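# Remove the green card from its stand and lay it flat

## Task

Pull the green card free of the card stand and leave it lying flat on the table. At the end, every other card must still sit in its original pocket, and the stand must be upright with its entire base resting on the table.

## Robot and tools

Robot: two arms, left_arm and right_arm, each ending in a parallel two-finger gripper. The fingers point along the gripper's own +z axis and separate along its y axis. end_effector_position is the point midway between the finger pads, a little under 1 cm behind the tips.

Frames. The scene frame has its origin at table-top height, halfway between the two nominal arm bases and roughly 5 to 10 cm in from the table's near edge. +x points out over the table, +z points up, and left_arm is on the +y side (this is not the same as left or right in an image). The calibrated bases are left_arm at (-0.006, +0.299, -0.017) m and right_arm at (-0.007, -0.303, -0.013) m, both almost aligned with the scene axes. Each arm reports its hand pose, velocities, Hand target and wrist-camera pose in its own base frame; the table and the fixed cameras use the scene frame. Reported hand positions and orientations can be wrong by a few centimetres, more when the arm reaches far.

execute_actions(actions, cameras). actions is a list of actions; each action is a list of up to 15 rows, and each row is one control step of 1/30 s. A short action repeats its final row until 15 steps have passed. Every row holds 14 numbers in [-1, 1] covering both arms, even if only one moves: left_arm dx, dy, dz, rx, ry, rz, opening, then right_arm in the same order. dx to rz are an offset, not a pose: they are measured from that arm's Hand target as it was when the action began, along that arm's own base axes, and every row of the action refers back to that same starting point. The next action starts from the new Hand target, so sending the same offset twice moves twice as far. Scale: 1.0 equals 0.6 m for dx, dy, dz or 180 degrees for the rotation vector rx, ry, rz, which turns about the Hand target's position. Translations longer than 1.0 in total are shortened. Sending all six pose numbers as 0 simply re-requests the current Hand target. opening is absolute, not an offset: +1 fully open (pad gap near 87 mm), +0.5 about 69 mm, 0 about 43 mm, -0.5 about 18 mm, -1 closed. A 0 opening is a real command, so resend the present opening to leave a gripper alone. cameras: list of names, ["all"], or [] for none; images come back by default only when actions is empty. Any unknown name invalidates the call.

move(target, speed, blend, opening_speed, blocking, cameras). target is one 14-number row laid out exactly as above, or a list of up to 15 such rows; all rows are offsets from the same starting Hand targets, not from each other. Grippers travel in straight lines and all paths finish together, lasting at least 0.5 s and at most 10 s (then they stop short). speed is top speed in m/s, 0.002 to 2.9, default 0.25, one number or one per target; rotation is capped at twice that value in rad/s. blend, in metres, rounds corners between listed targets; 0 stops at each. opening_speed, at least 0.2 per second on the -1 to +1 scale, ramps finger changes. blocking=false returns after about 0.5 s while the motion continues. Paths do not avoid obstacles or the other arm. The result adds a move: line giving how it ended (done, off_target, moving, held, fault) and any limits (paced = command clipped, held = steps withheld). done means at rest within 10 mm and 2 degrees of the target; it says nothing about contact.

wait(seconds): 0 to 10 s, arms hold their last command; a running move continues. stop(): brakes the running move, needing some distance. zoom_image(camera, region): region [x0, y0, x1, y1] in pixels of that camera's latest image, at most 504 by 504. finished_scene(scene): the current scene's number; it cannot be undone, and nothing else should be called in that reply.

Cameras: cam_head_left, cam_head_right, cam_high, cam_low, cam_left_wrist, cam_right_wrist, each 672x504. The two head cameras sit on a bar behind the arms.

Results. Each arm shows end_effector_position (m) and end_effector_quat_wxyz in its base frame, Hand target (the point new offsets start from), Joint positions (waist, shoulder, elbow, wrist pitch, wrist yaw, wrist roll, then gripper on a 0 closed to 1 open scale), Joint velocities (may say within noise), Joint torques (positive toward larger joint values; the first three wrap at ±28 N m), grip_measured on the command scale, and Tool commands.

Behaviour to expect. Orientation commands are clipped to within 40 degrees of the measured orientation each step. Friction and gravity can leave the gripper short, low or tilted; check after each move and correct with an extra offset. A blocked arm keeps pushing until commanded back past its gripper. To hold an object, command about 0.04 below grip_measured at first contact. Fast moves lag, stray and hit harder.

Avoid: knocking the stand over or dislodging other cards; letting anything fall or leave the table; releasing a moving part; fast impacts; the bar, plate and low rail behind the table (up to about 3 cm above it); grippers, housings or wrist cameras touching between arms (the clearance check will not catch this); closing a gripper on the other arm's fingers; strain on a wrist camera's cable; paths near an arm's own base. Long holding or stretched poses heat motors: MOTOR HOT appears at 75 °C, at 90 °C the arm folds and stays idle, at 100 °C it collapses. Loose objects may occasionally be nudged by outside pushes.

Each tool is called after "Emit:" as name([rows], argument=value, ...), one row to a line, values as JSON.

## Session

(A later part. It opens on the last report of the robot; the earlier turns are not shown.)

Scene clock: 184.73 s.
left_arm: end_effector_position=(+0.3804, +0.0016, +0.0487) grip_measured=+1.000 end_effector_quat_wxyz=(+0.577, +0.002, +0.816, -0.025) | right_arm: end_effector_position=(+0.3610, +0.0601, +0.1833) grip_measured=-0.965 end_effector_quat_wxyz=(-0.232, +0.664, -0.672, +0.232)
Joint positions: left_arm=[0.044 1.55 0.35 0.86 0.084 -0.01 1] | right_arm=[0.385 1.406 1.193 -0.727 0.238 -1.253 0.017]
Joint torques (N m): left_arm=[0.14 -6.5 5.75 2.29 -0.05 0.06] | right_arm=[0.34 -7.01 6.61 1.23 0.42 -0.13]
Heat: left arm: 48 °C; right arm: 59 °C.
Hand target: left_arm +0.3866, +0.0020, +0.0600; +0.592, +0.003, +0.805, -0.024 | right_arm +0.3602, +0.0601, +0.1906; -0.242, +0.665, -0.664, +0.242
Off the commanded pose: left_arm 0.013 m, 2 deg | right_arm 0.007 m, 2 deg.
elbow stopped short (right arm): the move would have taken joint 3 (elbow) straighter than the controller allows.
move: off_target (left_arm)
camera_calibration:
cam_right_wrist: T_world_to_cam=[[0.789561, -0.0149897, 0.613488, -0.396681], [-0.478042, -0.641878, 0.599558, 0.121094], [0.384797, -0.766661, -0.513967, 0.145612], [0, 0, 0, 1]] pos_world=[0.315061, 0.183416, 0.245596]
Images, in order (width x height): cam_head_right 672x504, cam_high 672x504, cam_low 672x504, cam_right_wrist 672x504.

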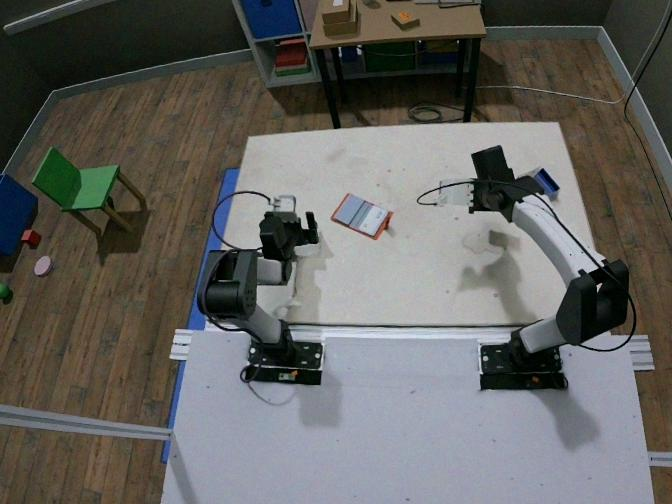

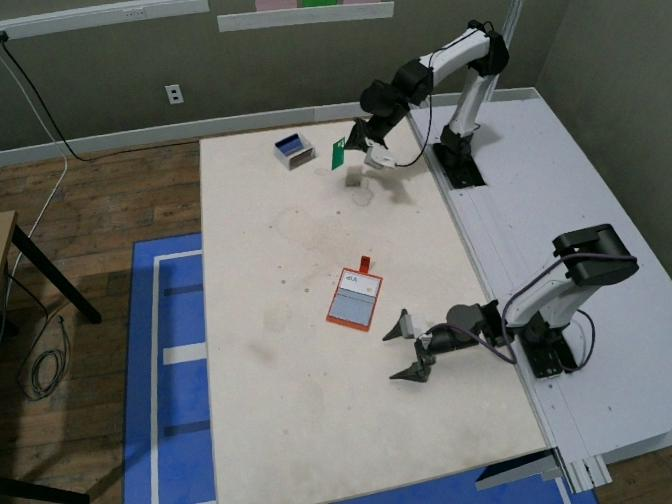

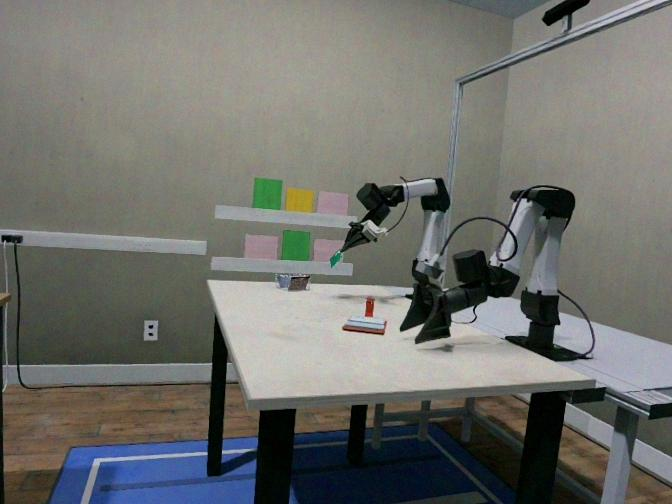

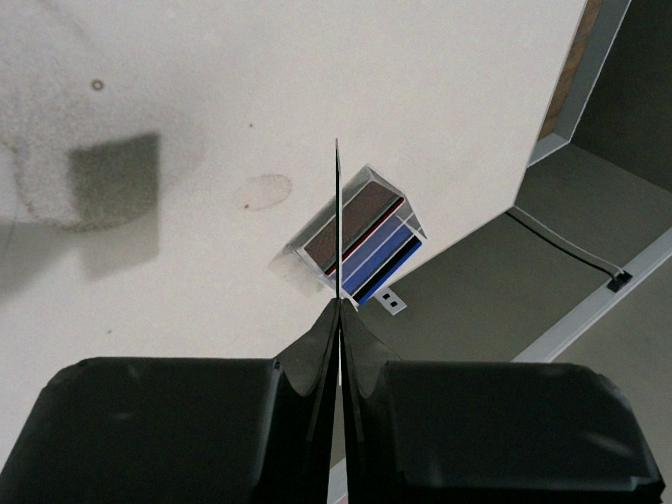

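Emit:
move(target=[0,0,0,0,0,0,1,0,0,-0.187,0,0,0,-1], speed=0.15, cameras=["cam_low","cam_high"])

Emit:
zoom_image(camera="cam_low", region=[300, 240, 400, 320])

Emit:
zoom_image(camera="cam_high", region=[300, 110, 440, 230])

Scene clock: 195.63 s.
left_arm: end_effector_position=(+0.3804, +0.0016, +0.0487) grip_measured=+1.000 end_effector_quat_wxyz=(+0.577, +0.002, +0.816, -0.025) | right_arm: end_effector_position=(+0.3596, +0.0592, +0.0811) grip_measured=-0.965 end_effector_quat_wxyz=(-0.245, +0.660, -0.669, +0.238)
Joint positions: left_arm=[0.044 1.55 0.35 0.86 0.084 -0.01 1] | right_arm=[0.385 1.458 0.805 -0.256 0.24 -1.254 0.017]
Joint torques (N m): left_arm=[0.16 -6.52 5.75 2.28 -0.05 0.06] | right_arm=[0.36 -4.44 6.6 1.3 0.4 -0.11]
Heat: left arm: 49 °C; right arm: 53 °C.
Hand target: left_arm +0.3866, +0.0020, +0.0600; +0.592, +0.003, +0.805, -0.024 | right_arm +0.3602, +0.0601, +0.0784; -0.242, +0.665, -0.664, +0.242
Off the commanded pose: left_arm 0.013 m, 2 deg | right_arm 0.003 m, 1 deg.
move: off_target (left_arm)
Images, in order (width x height): cam_high 672x504, cam_low 672x504.

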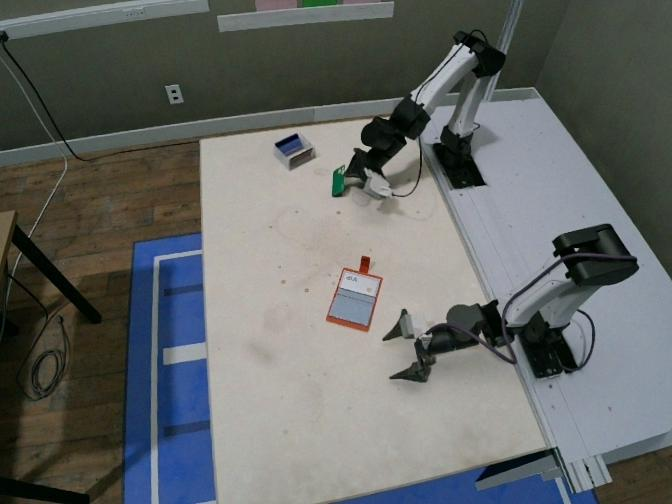

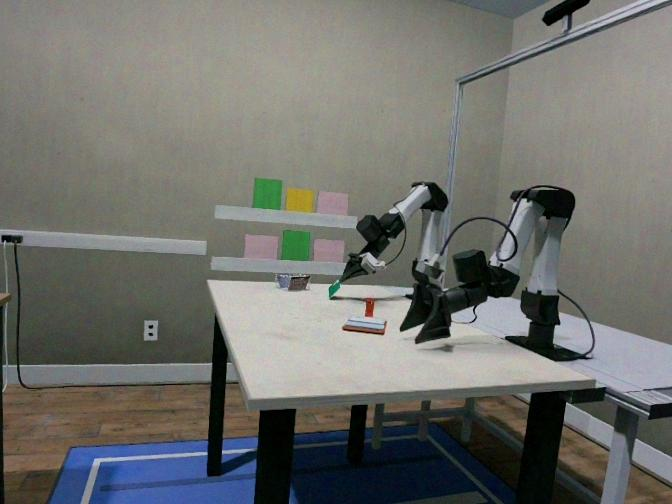

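Scaled by 5.040 from the camera's 672x504 image, which has a finer 960x720 frame.

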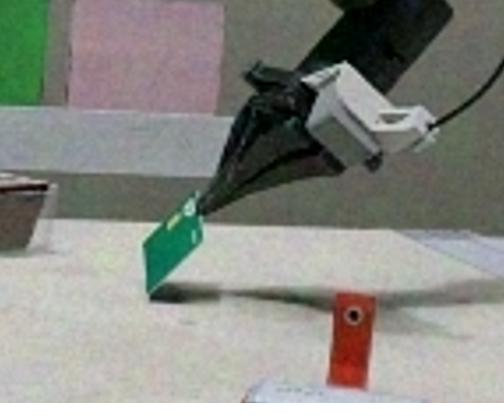

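Scaled by 3.600 from the camera's 672x504 image, which has a finer 960x720 frame.

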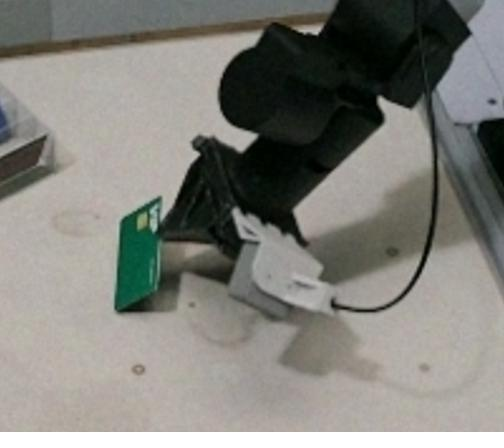

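Emit:
move(target=[0,0,0,0,0,0,1,0,0,-0.037,0,0,0,-1], speed=0.06, cameras=["cam_low"])

Emit:
zoom_image(camera="cam_low", region=[300, 240, 400, 320])

Scene clock: 199.70 s.
left_arm: end_effector_position=(+0.3804, +0.0016, +0.0487) grip_measured=+1.000 end_effector_quat_wxyz=(+0.577, +0.002, +0.816, -0.025) | right_arm: end_effector_position=(+0.3621, +0.0596, +0.0626) grip_measured=-0.965 end_effector_quat_wxyz=(-0.249, +0.657, -0.669, +0.242)
Joint positions: left_arm=[0.044 1.55 0.35 0.86 0.084 -0.01 1] | right_arm=[0.385 1.5 0.751 -0.148 0.244 -1.255 0.018]
Joint torques (N m): left_arm=[0.14 -6.5 5.76 2.28 -0.05 0.06] | right_arm=[0.35 -4.26 5.93 1.29 0.36 -0.11]
Heat: left arm: 49 °C; right arm: 52 °C.
Hand target: left_arm +0.3866, +0.0020, +0.0600; +0.592, +0.003, +0.805, -0.024 | right_arm +0.3601, +0.0601, +0.0561; -0.242, +0.665, -0.664, +0.242
Off the commanded pose: left_arm 0.013 m, 2 deg | right_arm 0.007 m, 1 deg.
move: off_target (left_arm)
Images, in order (width x height): cam_low 672x504.

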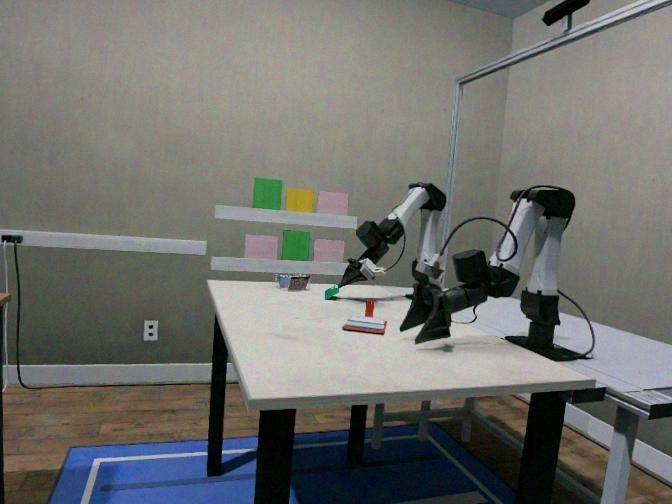

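Scaled by 5.040 from the camera's 672x504 image, which has a finer 960x720 frame.

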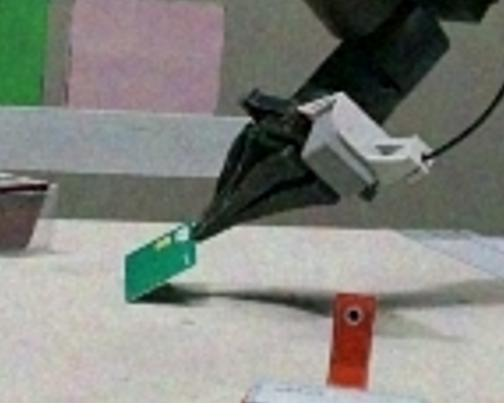

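Emit:
move(target=[0,0,0,0,0,0,1,0,0,-0.035,0,0,0,-1], speed=0.06, cameras=["cam_low"])

Emit:
zoom_image(camera="cam_low", region=[300, 240, 400, 320])

Scene clock: 204.87 s.
left_arm: end_effector_position=(+0.3804, +0.0016, +0.0487) grip_measured=+1.000 end_effector_quat_wxyz=(+0.577, +0.002, +0.816, -0.025) | right_arm: end_effector_position=(+0.3632, +0.0589, +0.0424) grip_measured=-0.960 end_effector_quat_wxyz=(-0.250, +0.656, -0.669, +0.245)
Joint positions: left_arm=[0.044 1.55 0.35 0.86 0.084 -0.01 1] | right_arm=[0.385 1.553 0.703 -0.043 0.25 -1.255 0.02]
Joint torques (N m): left_arm=[0.16 -6.49 5.75 2.29 -0.05 0.06] | right_arm=[0.36 -4.41 5.64 1.24 0.32 -0.11]
Heat: left arm: 49 °C; right arm: 50 °C.
Hand target: left_arm +0.3866, +0.0020, +0.0600; +0.592, +0.003, +0.805, -0.024 | right_arm +0.3602, +0.0601, +0.0351; -0.242, +0.665, -0.664, +0.242
Off the commanded pose: left_arm 0.013 m, 2 deg | right_arm 0.008 m, 2 deg.
move: off_target (left_arm)
Images, in order (width x height): cam_low 672x504.

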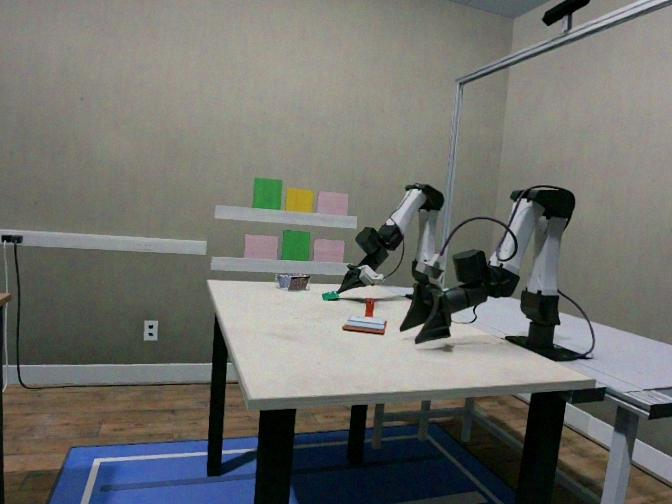

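Scaled by 5.040 from the camera's 672x504 image, which has a finer 960x720 frame.

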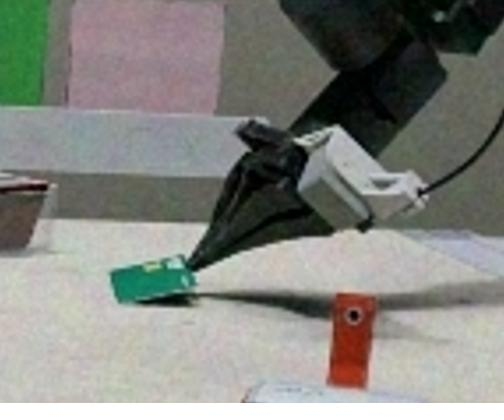

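Emit:
move([
  [0,0,0,0,0,0,1,0,0,-0.013,0,0,0,-1],
  [0,0,0,0,0,0,1,0,0,-0.011,0,0,0,-0.8],
  [0,0,0,0,0,0,1,-0.1,0,0.02,0,0,0,-0.8],
  [0,0,0,0,0,0,1,-0.15,0,0.13,0,0,0,-0.8],
], speed=[0.06,0.06,0.1,0.2], blend=[0,0,0.02,0], opening_speed=0.5, cameras=["cam_low","cam_high","cam_right_wrist"])

Emit:
zoom_image(camera="cam_low", region=[250, 240, 370, 320])

Emit:
zoom_image(camera="cam_high", region=[250, 110, 410, 230])

Scene clock: 220.23 s.
left_arm: end_effector_position=(+0.3804, +0.0016, +0.0487) grip_measured=+1.000 end_effector_quat_wxyz=(+0.577, +0.002, +0.816, -0.025) | right_arm: end_effector_position=(+0.2671, +0.0569, +0.1033) grip_measured=-0.801 end_effector_quat_wxyz=(-0.232, +0.671, -0.663, +0.238)
Joint positions: left_arm=[0.044 1.55 0.35 0.86 0.084 -0.01 1] | right_arm=[0.565 1.083 0.66 -0.553 0.347 -1.124 0.1]
Joint torques (N m): left_arm=[0.16 -6.52 5.76 2.29 -0.05 0.06] | right_arm=[0.61 -2.67 10.19 1.02 0.47 0.11]
Heat: left arm: 50 °C; right arm: 45 °C.
Hand target: left_arm +0.3866, +0.0020, +0.0600; +0.592, +0.003, +0.805, -0.024 | right_arm +0.2702, +0.0601, +0.1132; -0.242, +0.665, -0.664, +0.242
Off the commanded pose: left_arm 0.013 m, 2 deg | right_arm 0.011 m, 1 deg.
move: off_target (left_arm, right_arm)
camera_calibration:
cam_right_wrist: T_world_to_cam=[[0.784282, 0.00760495, 0.620358, -0.273993], [-0.472865, -0.63998, 0.60566, 0.119859], [0.401623, -0.768354, -0.498329, 0.132144], [0, 0, 0, 1]] pos_world=[0.218493, 0.180324, 0.163232]
Images, in order (width x height): cam_high 672x504, cam_low 672x504, cam_right_wrist 672x504.

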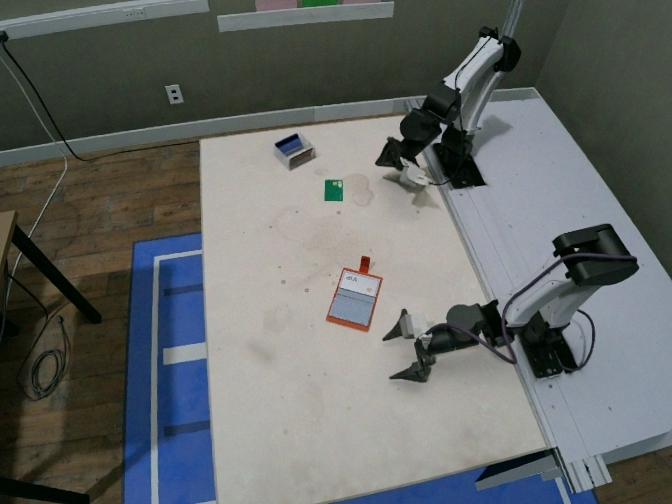

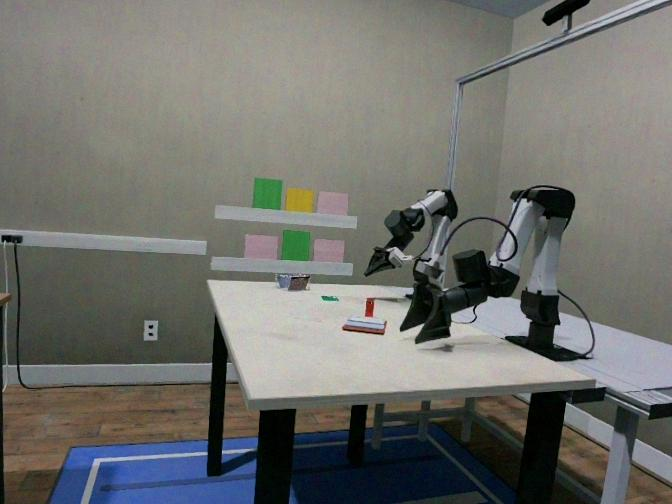

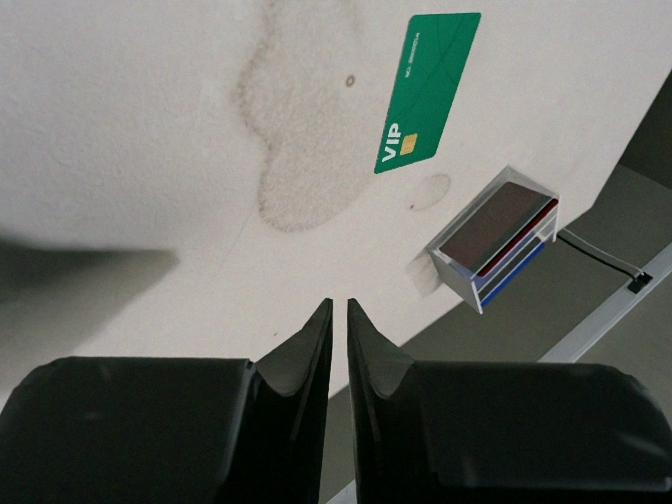

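Scaled by 4.200 from the camera's 672x504 image, which has a finer 960x720 frame.

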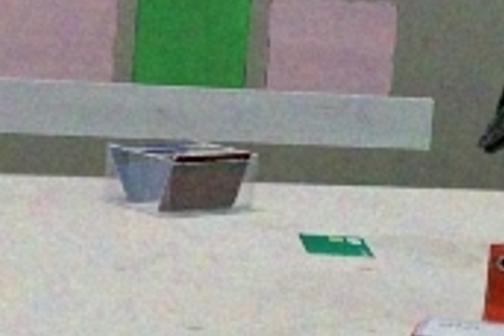

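Scaled by 3.150 from the camera's 672x504 image, which has a finer 960x720 frame.

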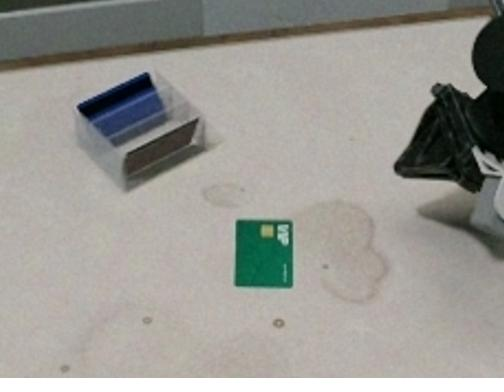

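Card flat; stand intact.

Emit:
finished_scene(scene=2)

The scene is finished: the task was done.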